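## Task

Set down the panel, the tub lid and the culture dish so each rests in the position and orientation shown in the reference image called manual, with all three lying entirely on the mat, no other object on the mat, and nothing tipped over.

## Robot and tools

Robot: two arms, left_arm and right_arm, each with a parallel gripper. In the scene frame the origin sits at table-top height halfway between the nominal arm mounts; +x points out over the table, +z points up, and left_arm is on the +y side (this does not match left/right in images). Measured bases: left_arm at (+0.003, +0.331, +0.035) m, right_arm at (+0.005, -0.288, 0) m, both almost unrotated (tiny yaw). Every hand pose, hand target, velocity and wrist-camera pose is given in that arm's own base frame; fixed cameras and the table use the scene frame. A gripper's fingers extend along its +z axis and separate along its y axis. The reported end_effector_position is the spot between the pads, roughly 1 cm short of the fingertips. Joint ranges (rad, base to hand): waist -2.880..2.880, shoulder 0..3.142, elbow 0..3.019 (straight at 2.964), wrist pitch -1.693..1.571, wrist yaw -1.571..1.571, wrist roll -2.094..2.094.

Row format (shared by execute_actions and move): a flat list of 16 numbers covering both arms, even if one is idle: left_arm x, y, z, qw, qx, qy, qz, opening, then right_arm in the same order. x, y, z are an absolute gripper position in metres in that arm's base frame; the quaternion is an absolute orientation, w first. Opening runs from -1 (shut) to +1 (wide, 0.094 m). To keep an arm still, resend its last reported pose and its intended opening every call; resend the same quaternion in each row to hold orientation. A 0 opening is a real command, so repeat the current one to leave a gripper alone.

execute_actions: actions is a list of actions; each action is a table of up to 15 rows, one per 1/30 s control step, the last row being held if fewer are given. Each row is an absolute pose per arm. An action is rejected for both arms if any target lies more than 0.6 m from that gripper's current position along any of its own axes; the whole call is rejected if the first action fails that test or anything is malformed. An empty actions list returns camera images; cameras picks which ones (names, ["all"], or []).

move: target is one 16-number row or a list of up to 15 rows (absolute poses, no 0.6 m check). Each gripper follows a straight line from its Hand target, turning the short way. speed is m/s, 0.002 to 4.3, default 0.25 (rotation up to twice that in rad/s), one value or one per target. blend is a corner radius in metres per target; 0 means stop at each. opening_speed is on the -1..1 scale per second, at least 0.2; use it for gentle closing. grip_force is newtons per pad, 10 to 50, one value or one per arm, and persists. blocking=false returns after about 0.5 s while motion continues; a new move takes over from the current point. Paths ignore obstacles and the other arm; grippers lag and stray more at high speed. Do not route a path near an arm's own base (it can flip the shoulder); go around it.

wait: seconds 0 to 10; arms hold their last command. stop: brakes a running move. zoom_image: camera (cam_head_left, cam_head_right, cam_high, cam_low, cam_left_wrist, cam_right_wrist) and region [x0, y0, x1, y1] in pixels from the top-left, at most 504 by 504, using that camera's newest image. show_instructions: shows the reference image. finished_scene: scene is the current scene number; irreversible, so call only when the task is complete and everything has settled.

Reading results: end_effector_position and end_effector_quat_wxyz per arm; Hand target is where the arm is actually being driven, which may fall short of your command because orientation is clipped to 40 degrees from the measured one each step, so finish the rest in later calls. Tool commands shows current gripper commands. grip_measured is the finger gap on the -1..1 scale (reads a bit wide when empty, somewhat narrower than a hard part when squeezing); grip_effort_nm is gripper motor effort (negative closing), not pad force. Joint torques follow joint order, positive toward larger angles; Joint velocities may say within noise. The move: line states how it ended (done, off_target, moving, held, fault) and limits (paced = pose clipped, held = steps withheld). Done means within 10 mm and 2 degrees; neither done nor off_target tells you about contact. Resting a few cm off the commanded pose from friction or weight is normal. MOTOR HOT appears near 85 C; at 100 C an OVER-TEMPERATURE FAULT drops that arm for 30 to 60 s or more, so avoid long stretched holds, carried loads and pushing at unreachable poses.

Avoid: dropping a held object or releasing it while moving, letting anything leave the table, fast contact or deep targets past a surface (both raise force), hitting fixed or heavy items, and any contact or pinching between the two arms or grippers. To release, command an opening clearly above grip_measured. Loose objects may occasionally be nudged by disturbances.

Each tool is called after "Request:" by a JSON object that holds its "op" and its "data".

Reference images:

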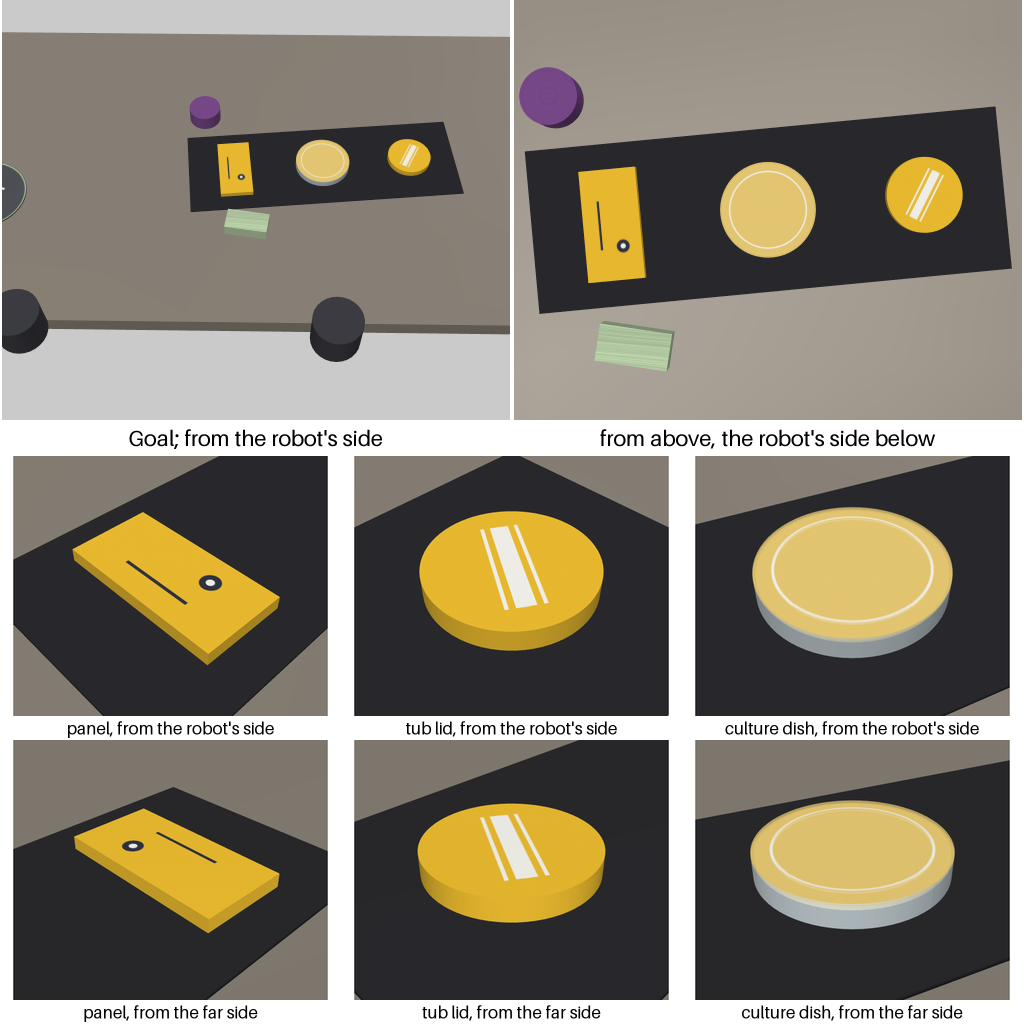

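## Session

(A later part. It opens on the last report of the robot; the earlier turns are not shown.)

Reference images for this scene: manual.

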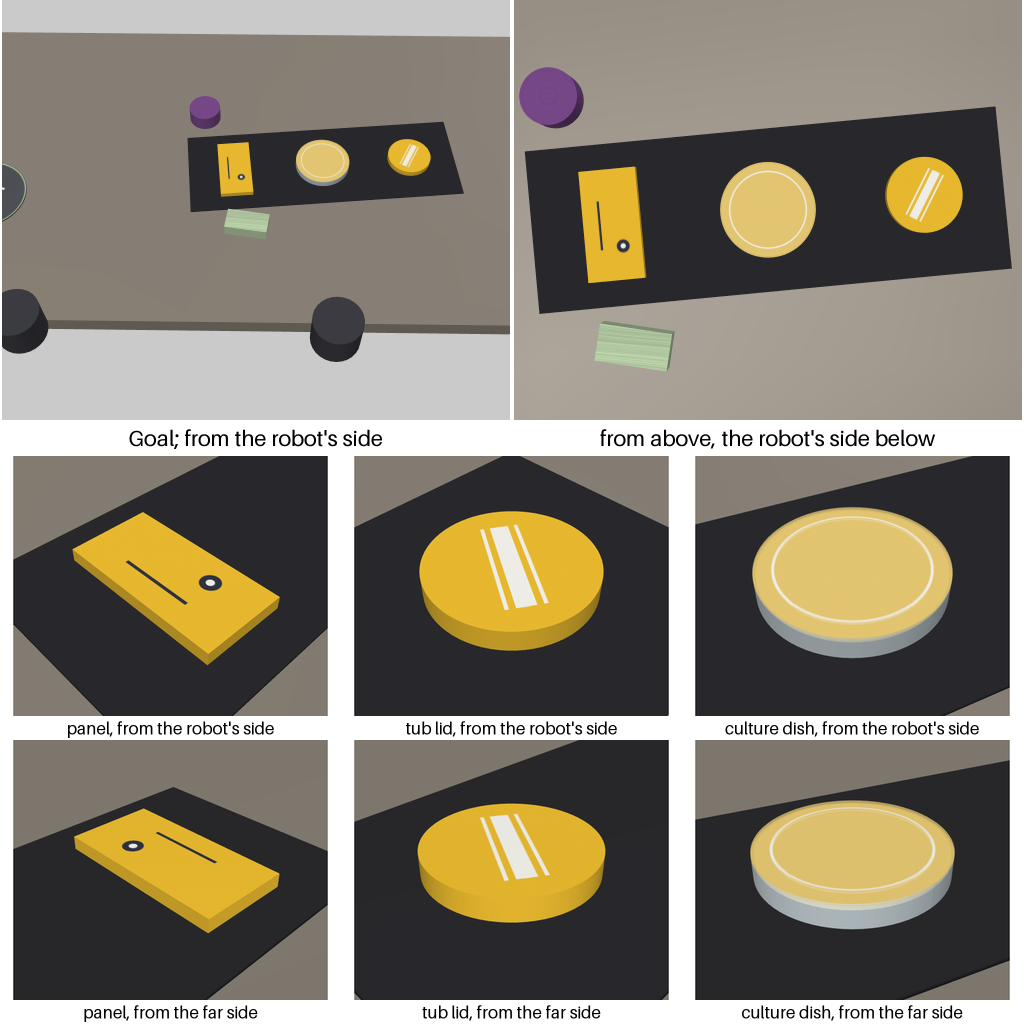

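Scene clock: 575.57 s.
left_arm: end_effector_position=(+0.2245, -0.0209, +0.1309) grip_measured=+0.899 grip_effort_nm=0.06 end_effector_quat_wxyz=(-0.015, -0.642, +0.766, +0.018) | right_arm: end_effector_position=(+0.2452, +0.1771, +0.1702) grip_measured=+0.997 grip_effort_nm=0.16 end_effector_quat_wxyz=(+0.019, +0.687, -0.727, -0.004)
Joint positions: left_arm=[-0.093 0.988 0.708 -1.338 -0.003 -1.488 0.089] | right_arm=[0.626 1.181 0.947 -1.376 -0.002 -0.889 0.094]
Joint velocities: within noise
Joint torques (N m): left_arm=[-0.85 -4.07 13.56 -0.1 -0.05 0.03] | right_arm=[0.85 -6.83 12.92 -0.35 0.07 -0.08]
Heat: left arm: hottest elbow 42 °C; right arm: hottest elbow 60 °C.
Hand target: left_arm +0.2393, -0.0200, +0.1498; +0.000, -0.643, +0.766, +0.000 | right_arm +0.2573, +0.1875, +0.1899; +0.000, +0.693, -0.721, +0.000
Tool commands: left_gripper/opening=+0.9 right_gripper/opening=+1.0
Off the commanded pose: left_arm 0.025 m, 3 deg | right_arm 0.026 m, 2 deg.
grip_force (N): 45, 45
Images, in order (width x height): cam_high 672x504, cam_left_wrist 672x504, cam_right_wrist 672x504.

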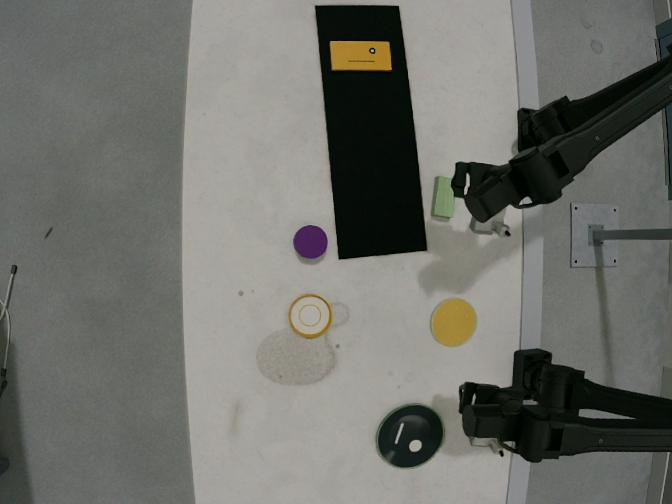

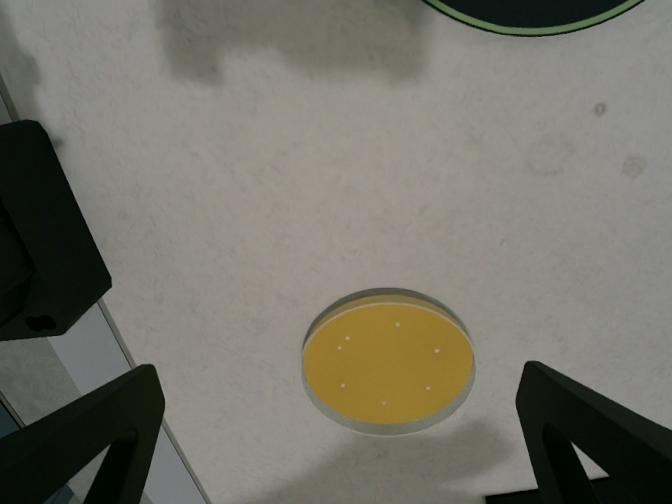

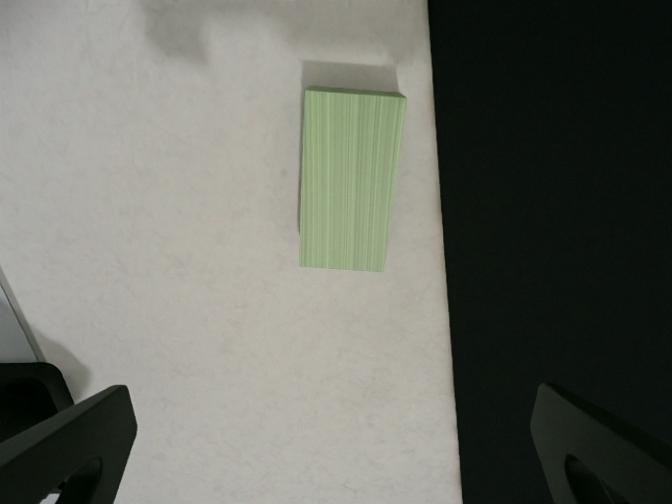

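Request:
{"op": "move", "data": {"target": [[0.2393,-0.02,0.1498,0,-0.6428,0.766,0,0.9,0.262,0.191,0.06,0,-0.6626,0.749,0,0.5],[0.2393,-0.02,0.1498,0,-0.6428,0.766,0,0.9,0.26,0.19,0.022,0,-0.6626,0.749,0,0.5]], "speed": 0.15, "blend": [0.01,0], "cameras": ["cam_right_wrist"]}}

Scene clock: 600.77 s.
left_arm: end_effector_position=(+0.2245, -0.0209, +0.1310) grip_measured=+0.899 grip_effort_nm=0.06 end_effector_quat_wxyz=(-0.015, -0.642, +0.766, +0.018) | right_arm: end_effector_position=(+0.2561, +0.1849, +0.0213) grip_measured=+0.503 grip_effort_nm=-0.12 end_effector_quat_wxyz=(-0.008, -0.665, +0.747, +0.002)
Joint positions: left_arm=[-0.093 0.987 0.708 -1.338 -0.003 -1.488 0.089] | right_arm=[0.626 1.409 0.71 -0.888 -0.002 -0.828 0.071]
Joint torques (N m): left_arm=[-0.79 -4.13 13.42 -0.13 -0.04 0.03] | right_arm=[1.03 -8.53 7.3 0.8 0.05 0.15]
Heat: left arm: hottest elbow 44 °C; right arm: hottest elbow 59 °C.
Hand target: left_arm +0.2386, -0.0200, +0.1495; +0.000, -0.643, +0.766, +0.000 | right_arm +0.2600, +0.1900, +0.0221; +0.000, -0.663, +0.749, +0.000
Off the commanded pose: left_arm 0.024 m, 3 deg | right_arm 0.006 m, 1 deg.
grip_force (N): 45, 45
move: off_target (left_arm)
Images, in order (width x height): cam_right_wrist 672x504.

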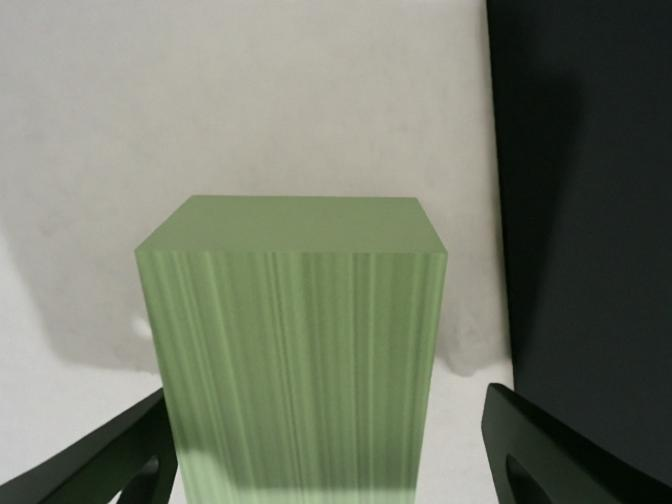

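Request:
{"op": "move", "data": {"target": [[0.2393,-0.02,0.1498,0,-0.6428,0.766,0,0.9,0.26,0.19,0.022,0,-0.6626,0.749,0,-0.1],[0.2393,-0.02,0.1498,0,-0.6428,0.766,0,0.9,0.275,0.21,0.12,0,-0.6626,0.749,0,-0.1],[0.2393,-0.02,0.1498,0,-0.6428,0.766,0,0.9,0.388,0.406,0.12,0,-0.9272,0.3746,0,-0.1],[0.2393,-0.02,0.1498,0,-0.6428,0.766,0,0.9,0.388,0.406,0.06,0,-0.9272,0.3746,0,-0.1]], "speed": 0.25, "blend": [0,0.03,0.02,0], "opening_speed": 1.0, "cameras": ["cam_high","cam_right_wrist"]}}

Scene clock: 616.50 s.
left_arm: end_effector_position=(+0.2245, -0.0209, +0.1313) grip_measured=+0.899 grip_effort_nm=0.06 end_effector_quat_wxyz=(-0.014, -0.642, +0.766, +0.017) | right_arm: end_effector_position=(+0.3839, +0.3973, +0.0494) grip_measured=+0.006 grip_effort_nm=-0.92 end_effector_quat_wxyz=(+0.018, +0.924, -0.383, -0.006)
Joint positions: left_arm=[-0.093 0.985 0.708 -1.338 -0.003 -1.488 0.089] | right_arm=[0.804 1.926 1.48 -1.163 0.001 -1.552 0.047]
Joint torques (N m): left_arm=[-0.85 -4.01 13.42 -0.12 -0.04 0.02] | right_arm=[0.91 -19.72 8.83 0.55 -0.09 -0.1]
Heat: left arm: hottest elbow 45 °C; right arm: hottest elbow 55 °C.
Hand target: left_arm +0.2387, -0.0200, +0.1496; +0.000, -0.643, +0.766, +0.000 | right_arm +0.3878, +0.4058, +0.0601; +0.000, +0.927, -0.375, +0.000
Off the commanded pose: left_arm 0.024 m, 3 deg | right_arm 0.014 m, 2 deg.
grip_force (N): 45, 45
move: off_target (left_arm, right_arm)
Images, in order (width x height): cam_high 672x504, cam_right_wrist 672x504.

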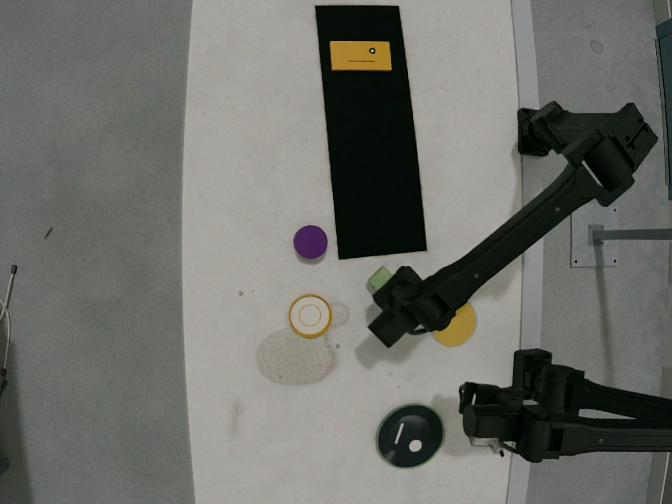

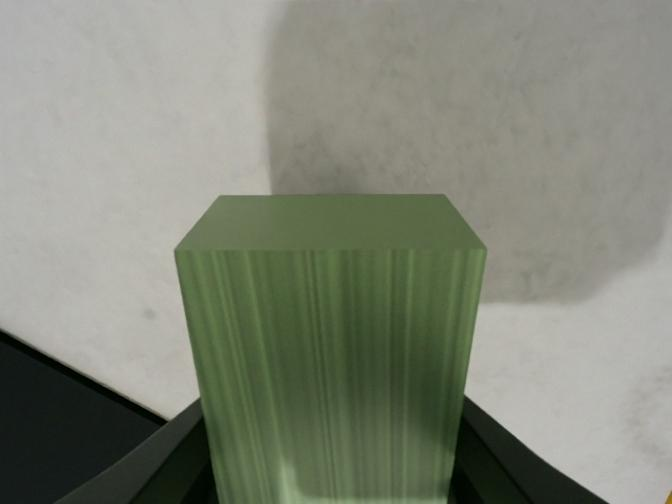

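Request:
{"op": "move", "data": {"target": [0.2393,-0.02,0.1498,0,-0.6428,0.766,0,0.9,0.388,0.406,0.026,0,-0.9272,0.3746,0,-0.1], "speed": 0.05}}

Request:
{"op": "move", "data": {"target": [[0.2393,-0.02,0.1498,0,-0.6428,0.766,0,0.9,0.388,0.406,0.022,0,-0.9272,0.3746,0,0.4],[0.2393,-0.02,0.1498,0,-0.6428,0.766,0,0.9,0.385,0.403,0.14,0,-0.9272,0.3746,0,0.4]], "speed": 0.2, "cameras": ["cam_right_wrist"]}}

Scene clock: 621.60 s.
left_arm: end_effector_position=(+0.2245, -0.0209, +0.1313) grip_measured=+0.899 grip_effort_nm=0.06 end_effector_quat_wxyz=(-0.014, -0.642, +0.766, +0.017) | right_arm: end_effector_position=(+0.3868, +0.4003, +0.0268) grip_measured=+0.006 grip_effort_nm=-0.92 end_effector_quat_wxyz=(+0.007, +0.924, -0.382, -0.002)
Joint positions: left_arm=[-0.093 0.985 0.708 -1.338 -0.003 -1.488 0.089] | right_arm=[0.804 1.949 1.45 -1.087 0.001 -1.553 0.047]
Joint torques (N m): left_arm=[-0.85 -4.01 13.44 -0.12 -0.04 0.02] | right_arm=[0.79 -18.32 8.08 0.66 -0.09 -0.08]
Heat: left arm: hottest elbow 45 °C; right arm: hottest elbow 54 °C.
Hand target: left_arm +0.2387, -0.0200, +0.1496; +0.000, -0.643, +0.766, +0.000 | right_arm +0.3880, +0.4060, +0.0261; +0.000, +0.927, -0.375, +0.000
Off the commanded pose: left_arm 0.024 m, 3 deg | right_arm 0.006 m, 1 deg.
grip_force (N): 45, 45
move: off_target (left_arm)

Scene clock: 623.67 s.
left_arm: end_effector_position=(+0.2245, -0.0209, +0.1313) grip_measured=+0.899 grip_effort_nm=0.06 end_effector_quat_wxyz=(-0.014, -0.642, +0.766, +0.017) | right_arm: end_effector_position=(+0.3771, +0.3903, +0.1222) grip_measured=+0.397 grip_effort_nm=0.15 end_effector_quat_wxyz=(+0.017, +0.924, -0.382, -0.006)
Joint positions: left_arm=[-0.093 0.985 0.708 -1.338 -0.003 -1.488 0.089] | right_arm=[0.804 1.833 1.545 -1.319 0.001 -1.553 0.066]
Joint torques (N m): left_arm=[-0.79 -3.96 13.44 -0.12 -0.04 0.02] | right_arm=[0.91 -17.67 12.16 -0.39 -0.08 -0.08]
Heat: left arm: hottest elbow 45 °C; right arm: hottest elbow 54 °C.
Hand target: left_arm +0.2387, -0.0200, +0.1496; +0.000, -0.643, +0.766, +0.000 | right_arm +0.3845, +0.4024, +0.1401; +0.000, +0.927, -0.375, +0.000
Off the commanded pose: left_arm 0.024 m, 3 deg | right_arm 0.023 m, 2 deg.
grip_force (N): 45, 45
move: off_target (left_arm, right_arm)
Images, in order (width x height): cam_right_wrist 672x504.

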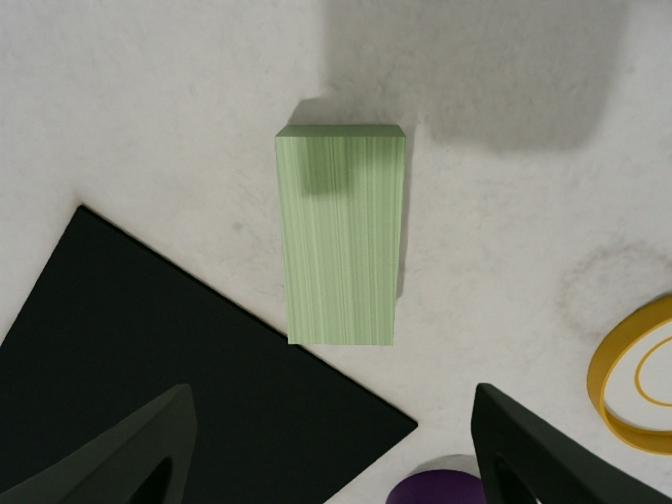

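Request:
{"op": "move", "data": {"target": [[0.2393,-0.02,0.1498,0,-0.6428,0.766,0,0.9,0.388,0.406,0.026,0,-0.9272,0.3746,0,0.4],[0.2393,-0.02,0.1498,0,-0.6428,0.766,0,0.9,0.388,0.406,0.028,0,-0.9272,0.3746,0,-0.05],[0.2393,-0.02,0.1498,0,-0.6428,0.766,0,0.9,0.366,0.428,0.028,0,-0.9272,0.3746,0,-0.05],[0.2393,-0.02,0.1498,0,-0.6428,0.766,0,0.9,0.366,0.428,0.026,0,-0.9272,0.3746,0,0.4],[0.2393,-0.02,0.1498,0,-0.6428,0.766,0,0.9,0.363,0.425,0.15,0,-0.9272,0.3746,0,0.4]], "speed": [0.2,0.1,0.07,0.1,0.25]}}

Request:
{"op": "move", "data": {"target": [0.2393,-0.02,0.1498,0,-0.6428,0.766,0,0.9,0.363,0.424,0.155,0,-0.9272,0.3746,0,0.4], "cameras": ["cam_high","cam_right_wrist"]}}

Scene clock: 640.80 s.
left_arm: end_effector_position=(+0.2245, -0.0209, +0.1313) grip_measured=+0.899 grip_effort_nm=0.06 end_effector_quat_wxyz=(-0.014, -0.642, +0.766, +0.017) | right_arm: end_effector_position=(+0.3558, +0.4136, +0.1359) grip_measured=+0.397 grip_effort_nm=0.15 end_effector_quat_wxyz=(+0.013, +0.929, -0.370, -0.004)
Joint positions: left_arm=[-0.093 0.985 0.708 -1.338 -0.003 -1.488 0.089] | right_arm=[0.861 1.825 1.571 -1.345 0.001 -1.521 0.066]
Joint torques (N m): left_arm=[-0.79 -4.01 13.42 -0.1 -0.04 0.02] | right_arm=[0.73 -17.38 12.11 -0.28 -0.06 0.15]
Heat: left arm: hottest elbow 46 °C; right arm: hottest elbow 52 °C.
Hand target: left_arm +0.2387, -0.0200, +0.1496; +0.000, -0.643, +0.766, +0.000 | right_arm +0.3627, +0.4245, +0.1501; +0.000, +0.927, -0.375, +0.000
Off the commanded pose: left_arm 0.024 m, 3 deg | right_arm 0.020 m, 2 deg.
grip_force (N): 45, 45
move: off_target (left_arm, right_arm); target 2's new opening was sent with right_arm's hand 0.015 m and 2 deg from that target; target 4's new opening was sent with right_arm's hand 0.014 m and 2 deg from that target

Scene clock: 641.57 s.
left_arm: end_effector_position=(+0.2245, -0.0209, +0.1313) grip_measured=+0.899 grip_effort_nm=0.06 end_effector_quat_wxyz=(-0.014, -0.642, +0.766, +0.017) | right_arm: end_effector_position=(+0.3540, +0.4115, +0.1360) grip_measured=+0.397 grip_effort_nm=0.15 end_effector_quat_wxyz=(+0.019, +0.929, -0.370, -0.006)
Joint positions: left_arm=[-0.093 0.985 0.708 -1.338 -0.003 -1.488 0.089] | right_arm=[0.861 1.825 1.571 -1.356 0.001 -1.521 0.066]
Joint torques (N m): left_arm=[-0.79 -3.96 13.41 -0.12 -0.04 0.03] | right_arm=[0.67 -17.79 12.46 -0.5 -0.07 0.14]
Heat: left arm: hottest elbow 46 °C; right arm: hottest elbow 52 °C.
Hand target: left_arm +0.2387, -0.0200, +0.1496; +0.000, -0.643, +0.766, +0.000 | right_arm +0.3625, +0.4233, +0.1551; +0.000, +0.927, -0.375, +0.000
Off the commanded pose: left_arm 0.024 m, 3 deg | right_arm 0.024 m, 2 deg.
grip_force (N): 45, 45
move: off_target (left_arm, right_arm)
Images, in order (width x height): cam_high 672x504, cam_right_wrist 672x504.

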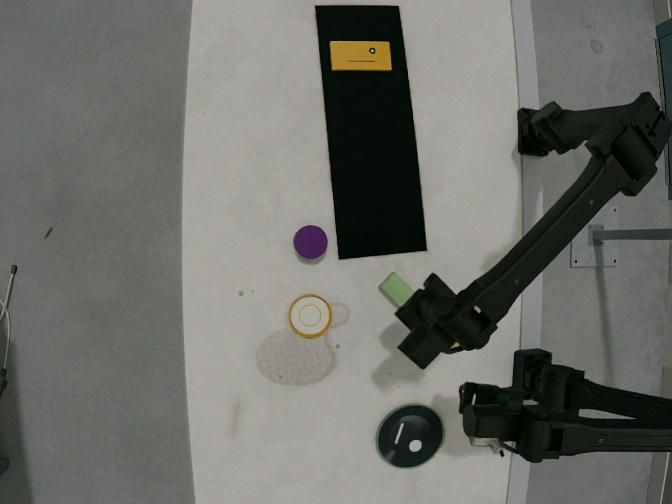

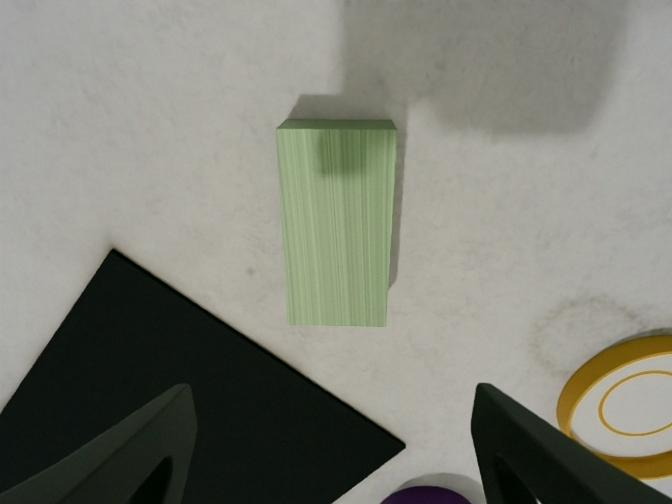

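Request:
{"op": "move", "data": {"target": [[0.25,-0.06,0.08,0,-0.6756,0.7373,0,-0.15,0.24,0.355,0.13,0,0,1,0,-1],[0.245,-0.07,-0.01,0,-0.6756,0.7373,0,-0.15,0.237,0.355,0.025,0,0,1,0,-1]], "speed": [0.5,0.2], "blend": [0.02,0], "cameras": ["cam_high","cam_right_wrist","cam_left_wrist"]}}

Scene clock: 670.77 s.
left_arm: end_effector_position=(+0.2449, -0.0664, -0.0076) grip_measured=-0.149 grip_effort_nm=-0.08 end_effector_quat_wxyz=(-0.002, +0.676, -0.737, +0.000) | right_arm: end_effector_position=(+0.2345, +0.3460, +0.0202) grip_measured=-0.986 grip_effort_nm=-0.72 end_effector_quat_wxyz=(-0.010, -0.002, +1.000, -0.011)
Joint positions: left_arm=[-0.265 1.301 0.504 -0.772 -0.003 -1.75 0.04] | right_arm=[0.975 1.66 1.002 -0.942 -0.003 0.971 0.001]
Joint torques (N m): left_arm=[-2.43 -4.54 6.98 0.64 -0.05 -0.2] | right_arm=[1.08 -13.68 7.68 0.69 0.18 0.11]
Heat: left arm: hottest elbow 46 °C; right arm: hottest elbow 55 °C.
Hand target: left_arm +0.2449, -0.0699, -0.0099; +0.000, +0.676, -0.737, +0.000 | right_arm +0.2370, +0.3549, +0.0251; +0.000, +0.000, +1.000, +0.000
Off the commanded pose: left_arm 0.004 m, 0 deg | right_arm 0.011 m, 2 deg.
grip_force (N): 45, 45
move: off_target (right_arm)
Images, in order (width x height): cam_high 672x504, cam_left_wrist 672x504, cam_right_wrist 672x504.

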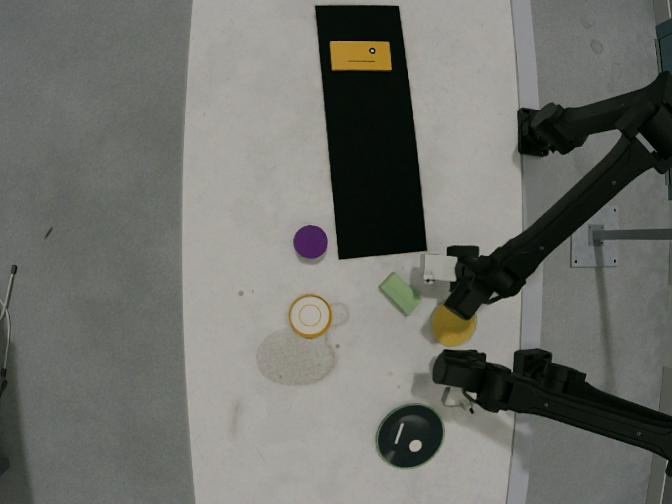

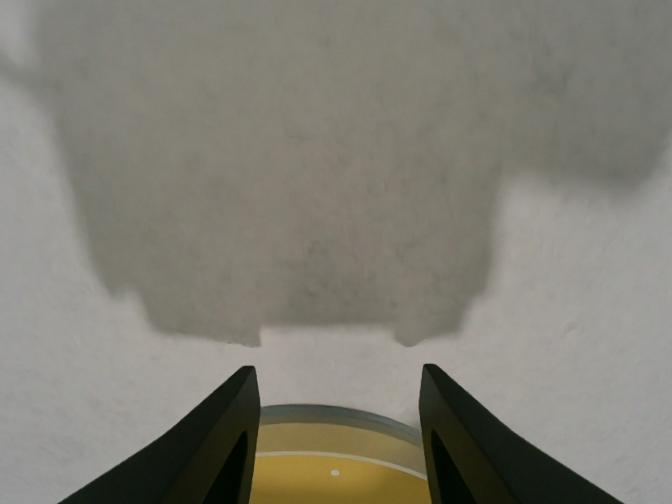

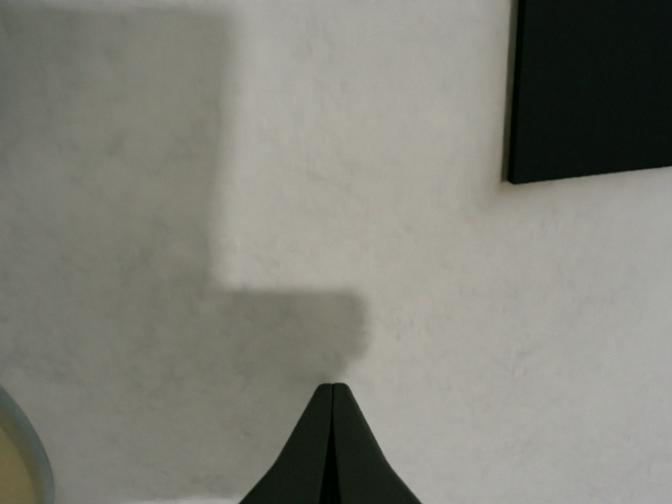

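Request:
{"op": "move", "data": {"target": [[0.239,-0.072,-0.0205,0,-0.6756,0.7373,0,-0.15,0.225,0.36,0.019,0,0,1,0,-1],[0.239,-0.09,-0.0205,0,-0.6756,0.7373,0,-0.15,0.225,0.416,0.019,0,0,1,0,-1]], "speed": [0.1,0.1], "blend": [0.005,0], "cameras": ["cam_low","cam_right_wrist","cam_left_wrist"]}}

Scene clock: 689.33 s.
left_arm: end_effector_position=(+0.2371, -0.0800, -0.0189) grip_measured=-0.149 grip_effort_nm=-0.08 end_effector_quat_wxyz=(+0.001, -0.672, +0.740, +0.001) | right_arm: end_effector_position=(+0.2163, +0.3763, +0.0119) grip_measured=-0.986 grip_effort_nm=-0.71 end_effector_quat_wxyz=(-0.008, -0.009, +1.000, -0.012)
Joint positions: left_arm=[-0.325 1.328 0.485 -0.729 -0.002 -1.8 0.04] | right_arm=[1.049 1.709 1.041 -0.931 -0.002 1.031 0.001]
Joint torques (N m): left_arm=[-1.26 -5.77 6.57 0.25 -0.16 -0.05] | right_arm=[0.21 -14.51 6.37 0.14 0.1 0.02]
Heat: left arm: hottest elbow 42 °C; right arm: hottest elbow 51 °C.
Hand target: left_arm +0.2376, -0.0790, -0.0187; +0.001, -0.673, +0.740, +0.001 | right_arm +0.2159, +0.3716, +0.0122; -0.009, -0.008, +1.000, -0.013
Off the commanded pose: left_arm 0.010 m, 1 deg | right_arm 0.041 m, 2 deg.
grip_force (N): 45, 45
move: held (left_arm, right_arm; a check stopped the path); path passed 1 of 2 targets; limits=held
pose unreachable (left arm): on one or more control steps of this call, first in action 0 (counted from 0), this arm could not follow its commanded pose, so it was not sent that pose on those steps. It may still have moved: this result reports where it is.
cause: moving toward the commanded pose would bring a part of the arm too close to another arm (this arm's wrist (the part past joint 4) and the right arm's wrist (the part past joint 4), along the way the arms are being sent, or toward where that arm still pushes).
pose unreachable (right arm): on one or more control steps of this call, first in action 0 (counted from 0), this arm could not follow its commanded pose, so it was not sent that pose on those steps. It may still have moved: this result reports where it is.
cause: moving toward the commanded pose would bring a part of the arm too close to another arm (this arm's wrist (the part past joint 4) and the left arm's wrist (the part past joint 4), along the way the arms are being sent, or toward where that arm still pushes).
Images, in order (width x height): cam_low 672x504, cam_left_wrist 672x504, cam_right_wrist 672x504.

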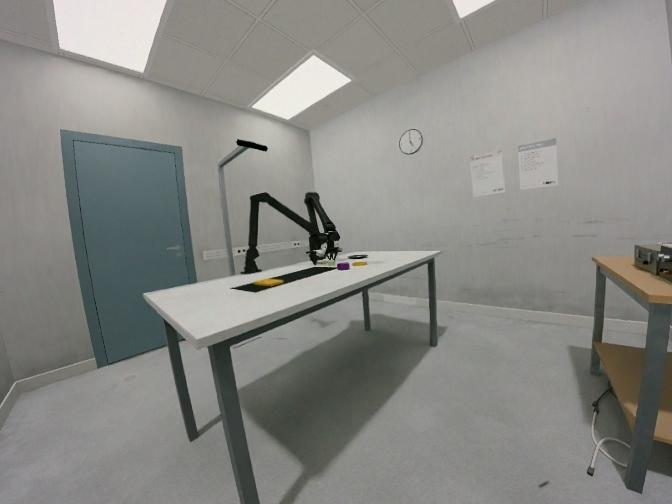

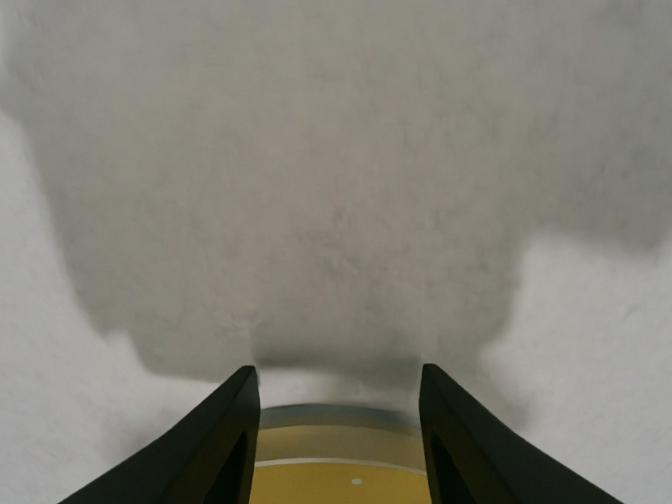

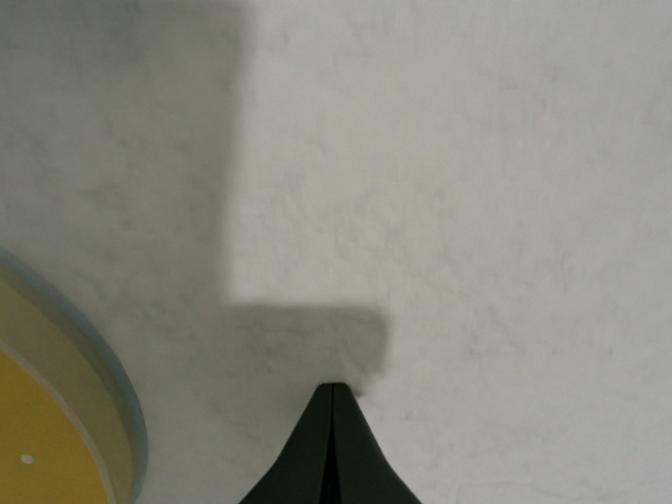

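Request:
{"op": "move", "data": {"target": [[0.239,-0.072,-0.0205,0,-0.6756,0.7373,0,-0.15,0.225,0.33,0.10,0.3265,-0.6272,0.6272,0.3265,-1],[0.239,-0.072,-0.0205,0,-0.6756,0.7373,0,-0.15,0.225,0.36,0.035,0.3265,-0.6272,0.6272,0.3265,-1]], "speed": [0.3,0.15], "blend": [0.02,0], "cameras": ["cam_right_wrist","cam_head_left"]}}

Scene clock: 712.37 s.
left_arm: end_effector_position=(+0.2388, -0.0746, -0.0189) grip_measured=-0.149 grip_effort_nm=-0.08 end_effector_quat_wxyz=(+0.001, -0.675, +0.738, +0.001) | right_arm: end_effector_position=(+0.2233, +0.3547, +0.0319) grip_measured=-0.986 grip_effort_nm=-0.71 end_effector_quat_wxyz=(-0.319, +0.629, -0.630, -0.325)
Joint positions: left_arm=[-0.303 1.328 0.485 -0.729 -0.002 -1.784 0.04] | right_arm=[0.763 1.491 0.47 0.21 -0.631 -0.546 0.001]
Joint torques (N m): left_arm=[-0.85 -5.66 6.19 0.62 -0.06 0.03] | right_arm=[0.97 -8.47 6.22 2.18 -0.18 0.15]
Heat: left arm: hottest elbow 41 °C; right arm: hottest elbow 48 °C.
Hand target: left_arm +0.2390, -0.0721, -0.0204; +0.000, -0.676, +0.737, +0.000 | right_arm +0.2250, +0.3600, +0.0352; -0.326, +0.627, -0.627, -0.327
Off the commanded pose: left_arm 0.003 m, 0 deg | right_arm 0.006 m, 1 deg.
grip_force (N): 45, 45
move: done
Images, in order (width x height): cam_head_left 672x504, cam_right_wrist 672x504.

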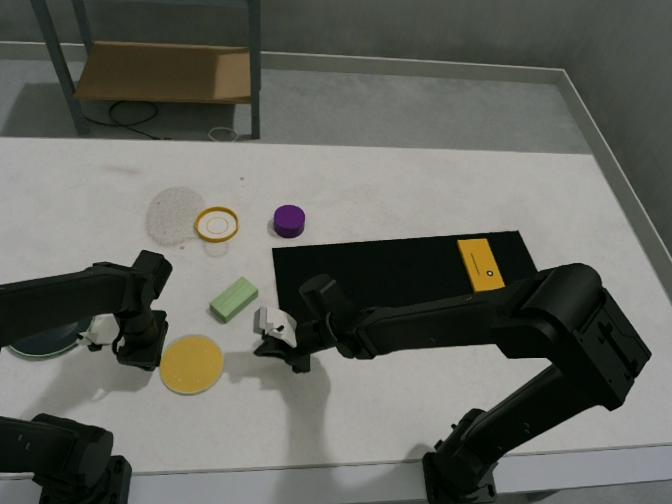

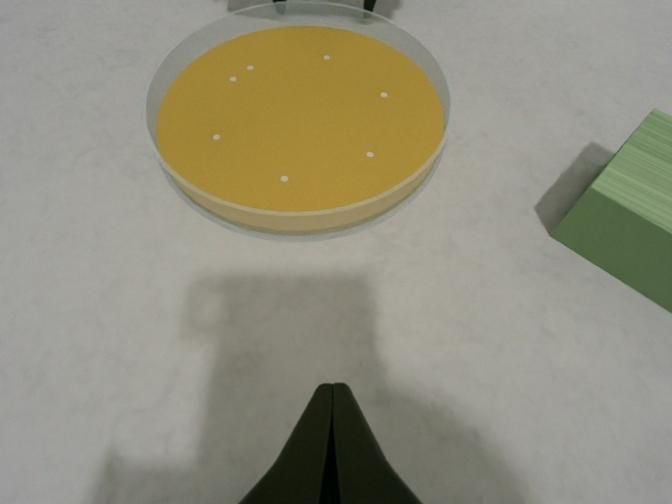

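Request:
{"op": "zoom_image", "data": {"camera": "cam_right_wrist", "region": [120, 0, 480, 260]}}

Scaled by 1.400 from the camera's 672x504 image, which has a finer 960x720 frame.

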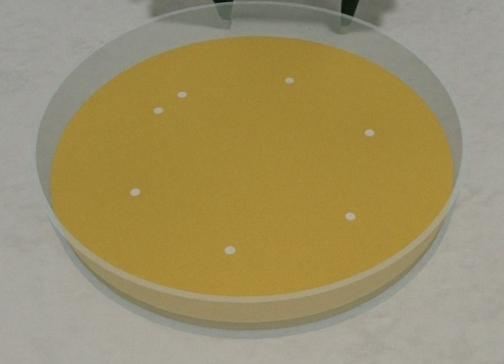

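Request:
{"op": "move", "data": {"target": [[0.24,-0.055,0.03,0,-0.6756,0.7373,0,-0.15,0.225,0.33,0.10,0.3265,-0.6272,0.6272,0.3265,-1],[0.245,-0.098,0.065,0,0,1,0,0.0,0.37,0.17,0.20,0.686,-0.686,0.171,-0.171,-0.2]], "speed": [0.3,0.35], "blend": [0.02,0], "grip_force": [30,45], "cameras": ["cam_left_wrist"]}}

Scene clock: 743.40 s.
left_arm: end_effector_position=(+0.2285, -0.0889, +0.0496) grip_measured=-0.002 grip_effort_nm=0.06 end_effector_quat_wxyz=(-0.019, -0.009, +1.000, +0.009) | right_arm: end_effector_position=(+0.3619, +0.1722, +0.1913) grip_measured=-0.204 grip_effort_nm=0.16 end_effector_quat_wxyz=(+0.681, -0.692, +0.177, -0.161)
Joint positions: left_arm=[-0.371 1.166 0.59 -1.037 -0.003 -0.389 0.047] | right_arm=[0.066 1.321 0.344 0.941 -1.022 -1.585 0.037]
Joint torques (N m): left_arm=[-2.14 -5.54 11.97 -0.03 0.05 0.03] | right_arm=[-0.03 -5.83 7.72 2.29 -0.08 0.23]
Heat: left arm: hottest elbow 40 °C; right arm: hottest elbow 47 °C.
Hand target: left_arm +0.2445, -0.0978, +0.0650; +0.000, +0.000, +1.000, +0.000 | right_arm +0.3697, +0.1700, +0.2000; +0.686, -0.686, +0.171, -0.171
Off the commanded pose: left_arm 0.024 m, 3 deg | right_arm 0.012 m, 2 deg.
grip_force (N): 30, 45
move: off_target (left_arm, right_arm); target 2's new opening was sent with left_arm's hand 0.024 m and 3 deg from that target
Images, in order (width x height): cam_left_wrist 672x504.

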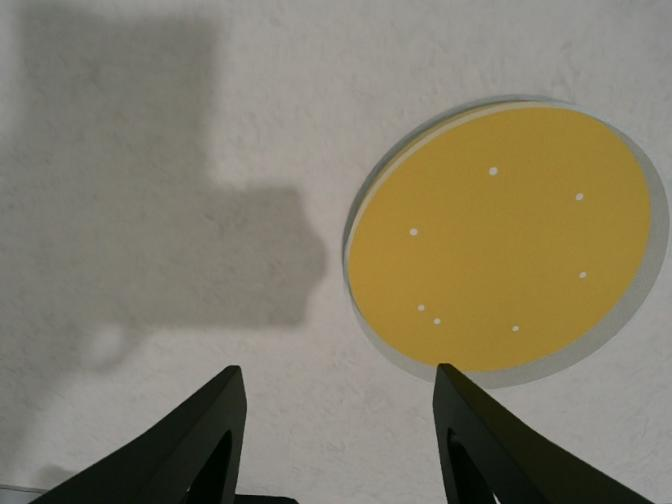

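Request:
{"op": "move", "data": {"target": [[0.236,-0.096,0.01,0,0,1,0,-0.2,0.37,0.17,0.20,0.686,-0.686,0.171,-0.171,-0.2],[0.234,-0.096,-0.015,0,0,1,0,-0.2,0.37,0.17,0.20,0.686,-0.686,0.171,-0.171,-0.2]], "speed": [0.15,0.05], "blend": [0.01,0], "cameras": ["cam_left_wrist"]}}

Scene clock: 754.27 s.
left_arm: end_effector_position=(+0.2355, -0.0927, -0.0120) grip_measured=-0.199 grip_effort_nm=-0.08 end_effector_quat_wxyz=(+0.002, -0.006, +1.000, +0.001) | right_arm: end_effector_position=(+0.3619, +0.1722, +0.1913) grip_measured=-0.203 grip_effort_nm=0.15 end_effector_quat_wxyz=(+0.681, -0.692, +0.177, -0.161)
Joint positions: left_arm=[-0.376 1.311 0.496 -0.752 -0.003 -0.389 0.038] | right_arm=[0.066 1.321 0.344 0.941 -1.022 -1.585 0.037]
Joint torques (N m): left_arm=[-2.37 -4.89 6.71 0.7 0.04 -0.07] | right_arm=[0.03 -5.83 7.71 2.29 -0.08 0.23]
Heat: left arm: hottest elbow 41 °C; right arm: hottest elbow 46 °C.
Hand target: left_arm +0.2339, -0.0959, -0.0149; +0.000, +0.000, +1.000, +0.000 | right_arm +0.3697, +0.1700, +0.2000; +0.686, -0.686, +0.171, -0.171
Off the commanded pose: left_arm 0.005 m, 1 deg | right_arm 0.012 m, 2 deg.
grip_force (N): 30, 45
move: off_target (right_arm)
Images, in order (width x height): cam_left_wrist 672x504.

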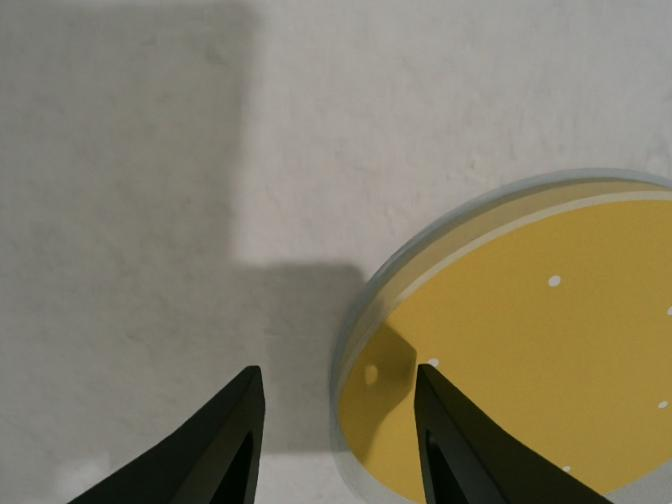

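Request:
{"op": "move", "data": {"target": [[0.234,-0.096,-0.0205,0,0,1,0,-0.2,0.37,0.17,0.20,0.686,-0.686,0.171,-0.171,-0.2],[0.234,-0.096,-0.0205,0,0,1,0,-0.98,0.37,0.17,0.20,0.686,-0.686,0.171,-0.171,-0.2]], "speed": 0.05, "opening_speed": 0.6, "cameras": ["cam_left_wrist"]}}

Scene clock: 761.23 s.
left_arm: end_effector_position=(+0.2363, -0.0933, -0.0172) grip_measured=-0.956 grip_effort_nm=-0.63 end_effector_quat_wxyz=(+0.003, -0.006, +1.000, +0.000) | right_arm: end_effector_position=(+0.3619, +0.1722, +0.1913) grip_measured=-0.203 grip_effort_nm=0.16 end_effector_quat_wxyz=(+0.681, -0.692, +0.177, -0.161)
Joint positions: left_arm=[-0.376 1.328 0.491 -0.728 -0.003 -0.389 0.002] | right_arm=[0.066 1.321 0.344 0.941 -1.022 -1.585 0.037]
Joint torques (N m): left_arm=[-2.49 -4.95 6.46 0.69 0.02 -0.07] | right_arm=[-0.03 -5.83 7.71 2.29 -0.08 0.23]
Heat: left arm: hottest elbow 40 °C; right arm: hottest elbow 46 °C.
Hand target: left_arm +0.2339, -0.0959, -0.0204; +0.000, +0.000, +1.000, +0.000 | right_arm +0.3697, +0.1700, +0.2000; +0.686, -0.686, +0.171, -0.171
Off the commanded pose: left_arm 0.005 m, 1 deg | right_arm 0.012 m, 2 deg.
grip_force (N): 30, 45
move: off_target (right_arm)
Images, in order (width x height): cam_left_wrist 672x504.

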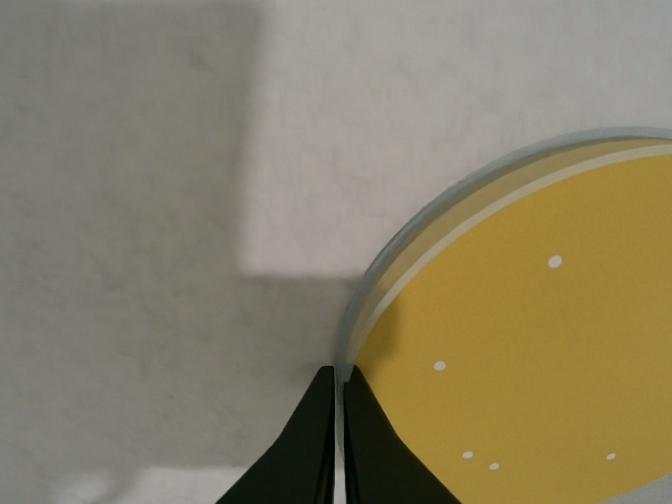

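Request:
{"op": "move", "data": {"target": [[0.242,-0.10,0.05,0,0,1,0,-0.98,0.37,0.17,0.20,0.686,-0.686,0.171,-0.171,-0.2],[0.36,-0.15,0.15,0,0.15,0.9887,0,-0.98,0.37,0.17,0.20,0.686,-0.686,0.171,-0.171,-0.2],[0.443,-0.20,0.16,0,0.2588,0.9659,0,-0.98,0.37,0.17,0.20,0.686,-0.686,0.171,-0.171,-0.2]], "speed": [0.08,0.2,0.2], "blend": [0.02,0.04,0], "cameras": ["cam_left_wrist","cam_right_wrist","cam_head_left"]}}

Scene clock: 770.50 s.
left_arm: end_effector_position=(+0.4281, -0.1880, +0.1455) grip_measured=-0.957 grip_effort_nm=-0.68 end_effector_quat_wxyz=(-0.017, +0.249, +0.968, +0.004) | right_arm: end_effector_position=(+0.3619, +0.1722, +0.1913) grip_measured=-0.203 grip_effort_nm=0.16 end_effector_quat_wxyz=(+0.681, -0.692, +0.177, -0.161)
Joint positions: left_arm=[-0.414 1.627 1.33 -1.309 -0.003 0.089 0.002] | right_arm=[0.066 1.321 0.344 0.941 -1.022 -1.585 0.037]
Joint torques (N m): left_arm=[-2.26 -13.1 14.12 -0.05 0.05 0.03] | right_arm=[-0.03 -5.89 7.71 2.3 -0.08 0.23]
Heat: left arm: hottest elbow 40 °C; right arm: hottest elbow 46 °C.
Hand target: left_arm +0.4421, -0.1998, +0.1601; +0.000, +0.259, +0.966, +0.000 | right_arm +0.3697, +0.1700, +0.2000; +0.686, -0.686, +0.171, -0.171
Off the commanded pose: left_arm 0.024 m, 2 deg | right_arm 0.012 m, 2 deg.
grip_force (N): 30, 45
move: off_target (left_arm, right_arm)
Images, in order (width x height): cam_head_left 672x504, cam_left_wrist 672x504, cam_right_wrist 672x504.

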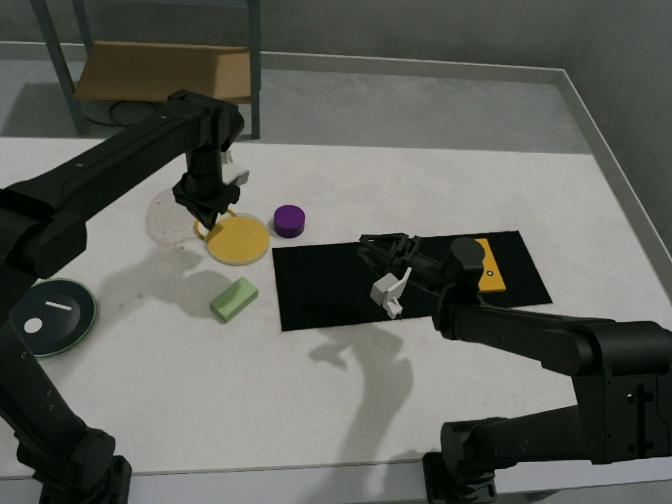

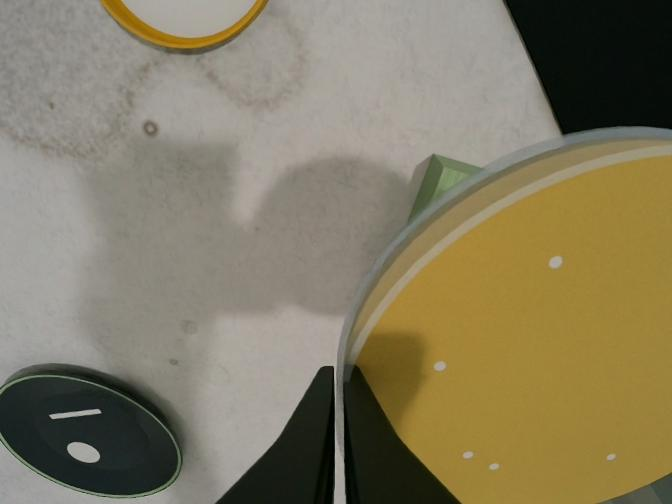

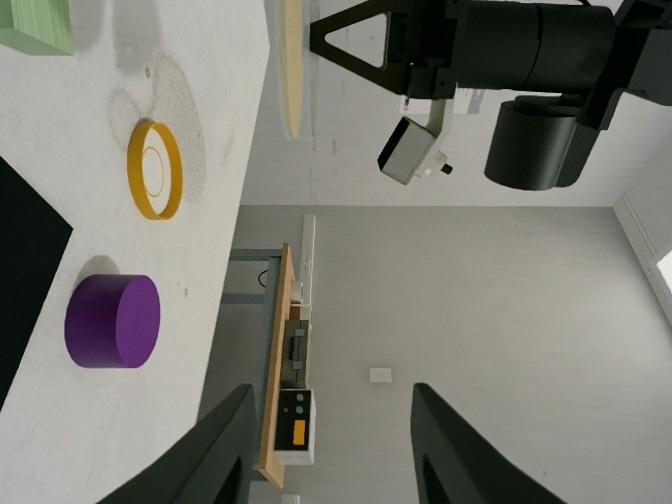

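Request:
{"op": "move", "data": {"target": [0.443,-0.20,0.16,0,0.2588,0.9659,0,-0.98,0.34,0.285,0.18,0.6874,-0.6874,0.1657,-0.1657,-0.05], "speed": 0.25, "cameras": ["cam_right_wrist","cam_left_wrist"]}}

Scene clock: 781.93 s.
left_arm: end_effector_position=(+0.4281, -0.1880, +0.1455) grip_measured=-0.957 grip_effort_nm=-0.67 end_effector_quat_wxyz=(-0.017, +0.249, +0.968, +0.004) | right_arm: end_effector_position=(+0.3352, +0.2796, +0.1698) grip_measured=-0.053 grip_effort_nm=0.15 end_effector_quat_wxyz=(+0.677, -0.697, +0.173, -0.161)
Joint positions: left_arm=[-0.414 1.627 1.33 -1.309 -0.003 0.09 0.002] | right_arm=[0.457 1.416 0.335 1.044 -0.636 -1.584 0.045]
Joint torques (N m): left_arm=[-2.26 -13.04 14.12 -0.08 0.07 0.03] | right_arm=[0.97 -6.83 7.09 2.47 0.1 0.21]
Heat: left arm: hottest elbow 42 °C; right arm: hottest elbow 45 °C.
Hand target: left_arm +0.4421, -0.1998, +0.1603; +0.001, +0.259, +0.966, +0.000 | right_arm +0.3398, +0.2848, +0.1800; +0.687, -0.688, +0.166, -0.166
Off the commanded pose: left_arm 0.024 m, 2 deg | right_arm 0.012 m, 2 deg.
grip_force (N): 30, 45
move: off_target (left_arm, right_arm)
Images, in order (width x height): cam_left_wrist 672x504, cam_right_wrist 672x504.

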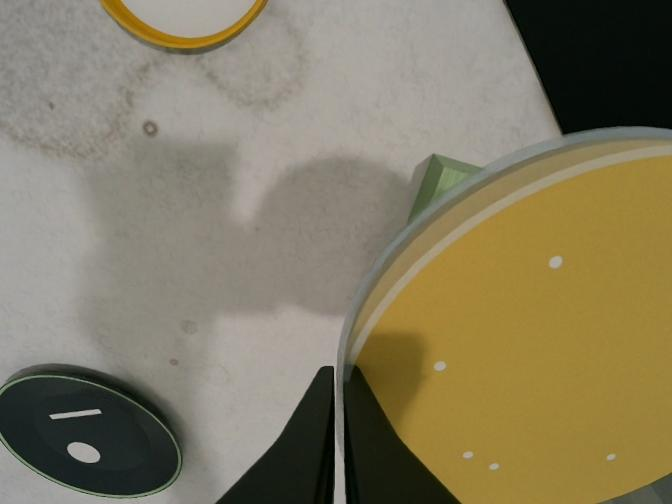

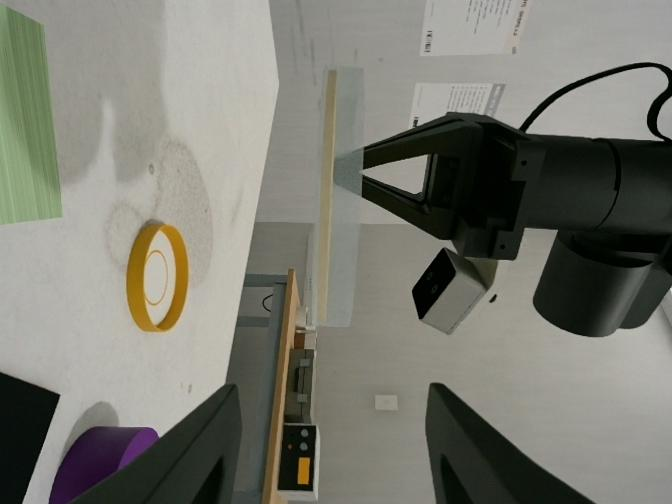

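Request:
{"op": "move", "data": {"target": [0.443,-0.20,0.16,0,0.2588,0.9659,0,-0.98,0.378,0.358,0.1825,0.6874,-0.6874,0.1657,-0.1657,-0.05], "speed": 0.1, "cameras": ["cam_right_wrist"]}}

Scene clock: 794.37 s.
left_arm: end_effector_position=(+0.4281, -0.1880, +0.1455) grip_measured=-0.957 grip_effort_nm=-0.68 end_effector_quat_wxyz=(-0.017, +0.249, +0.968, +0.004) | right_arm: end_effector_position=(+0.3679, +0.3477, +0.1719) grip_measured=-0.053 grip_effort_nm=0.15 end_effector_quat_wxyz=(+0.680, -0.694, +0.168, -0.166)
Joint positions: left_arm=[-0.414 1.627 1.33 -1.309 -0.003 0.09 0.002] | right_arm=[0.592 1.559 0.501 1.037 -0.502 -1.582 0.045]
Joint torques (N m): left_arm=[-2.32 -12.98 14.13 -0.08 0.06 0.04] | right_arm=[0.97 -9.41 8.95 1.17 0.11 0.22]
Heat: left arm: hottest elbow 43 °C; right arm: hottest elbow 46 °C.
Hand target: left_arm +0.4421, -0.1998, +0.1603; +0.001, +0.259, +0.966, +0.000 | right_arm +0.3774, +0.3575, +0.1828; +0.688, -0.687, +0.166, -0.166
Off the commanded pose: left_arm 0.024 m, 2 deg | right_arm 0.018 m, 1 deg.
grip_force (N): 30, 45
move: off_target (left_arm, right_arm)
Images, in order (width x height): cam_right_wrist 672x504.

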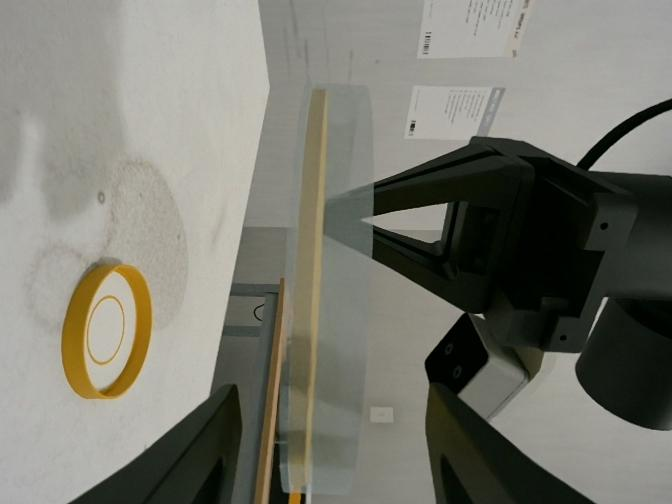

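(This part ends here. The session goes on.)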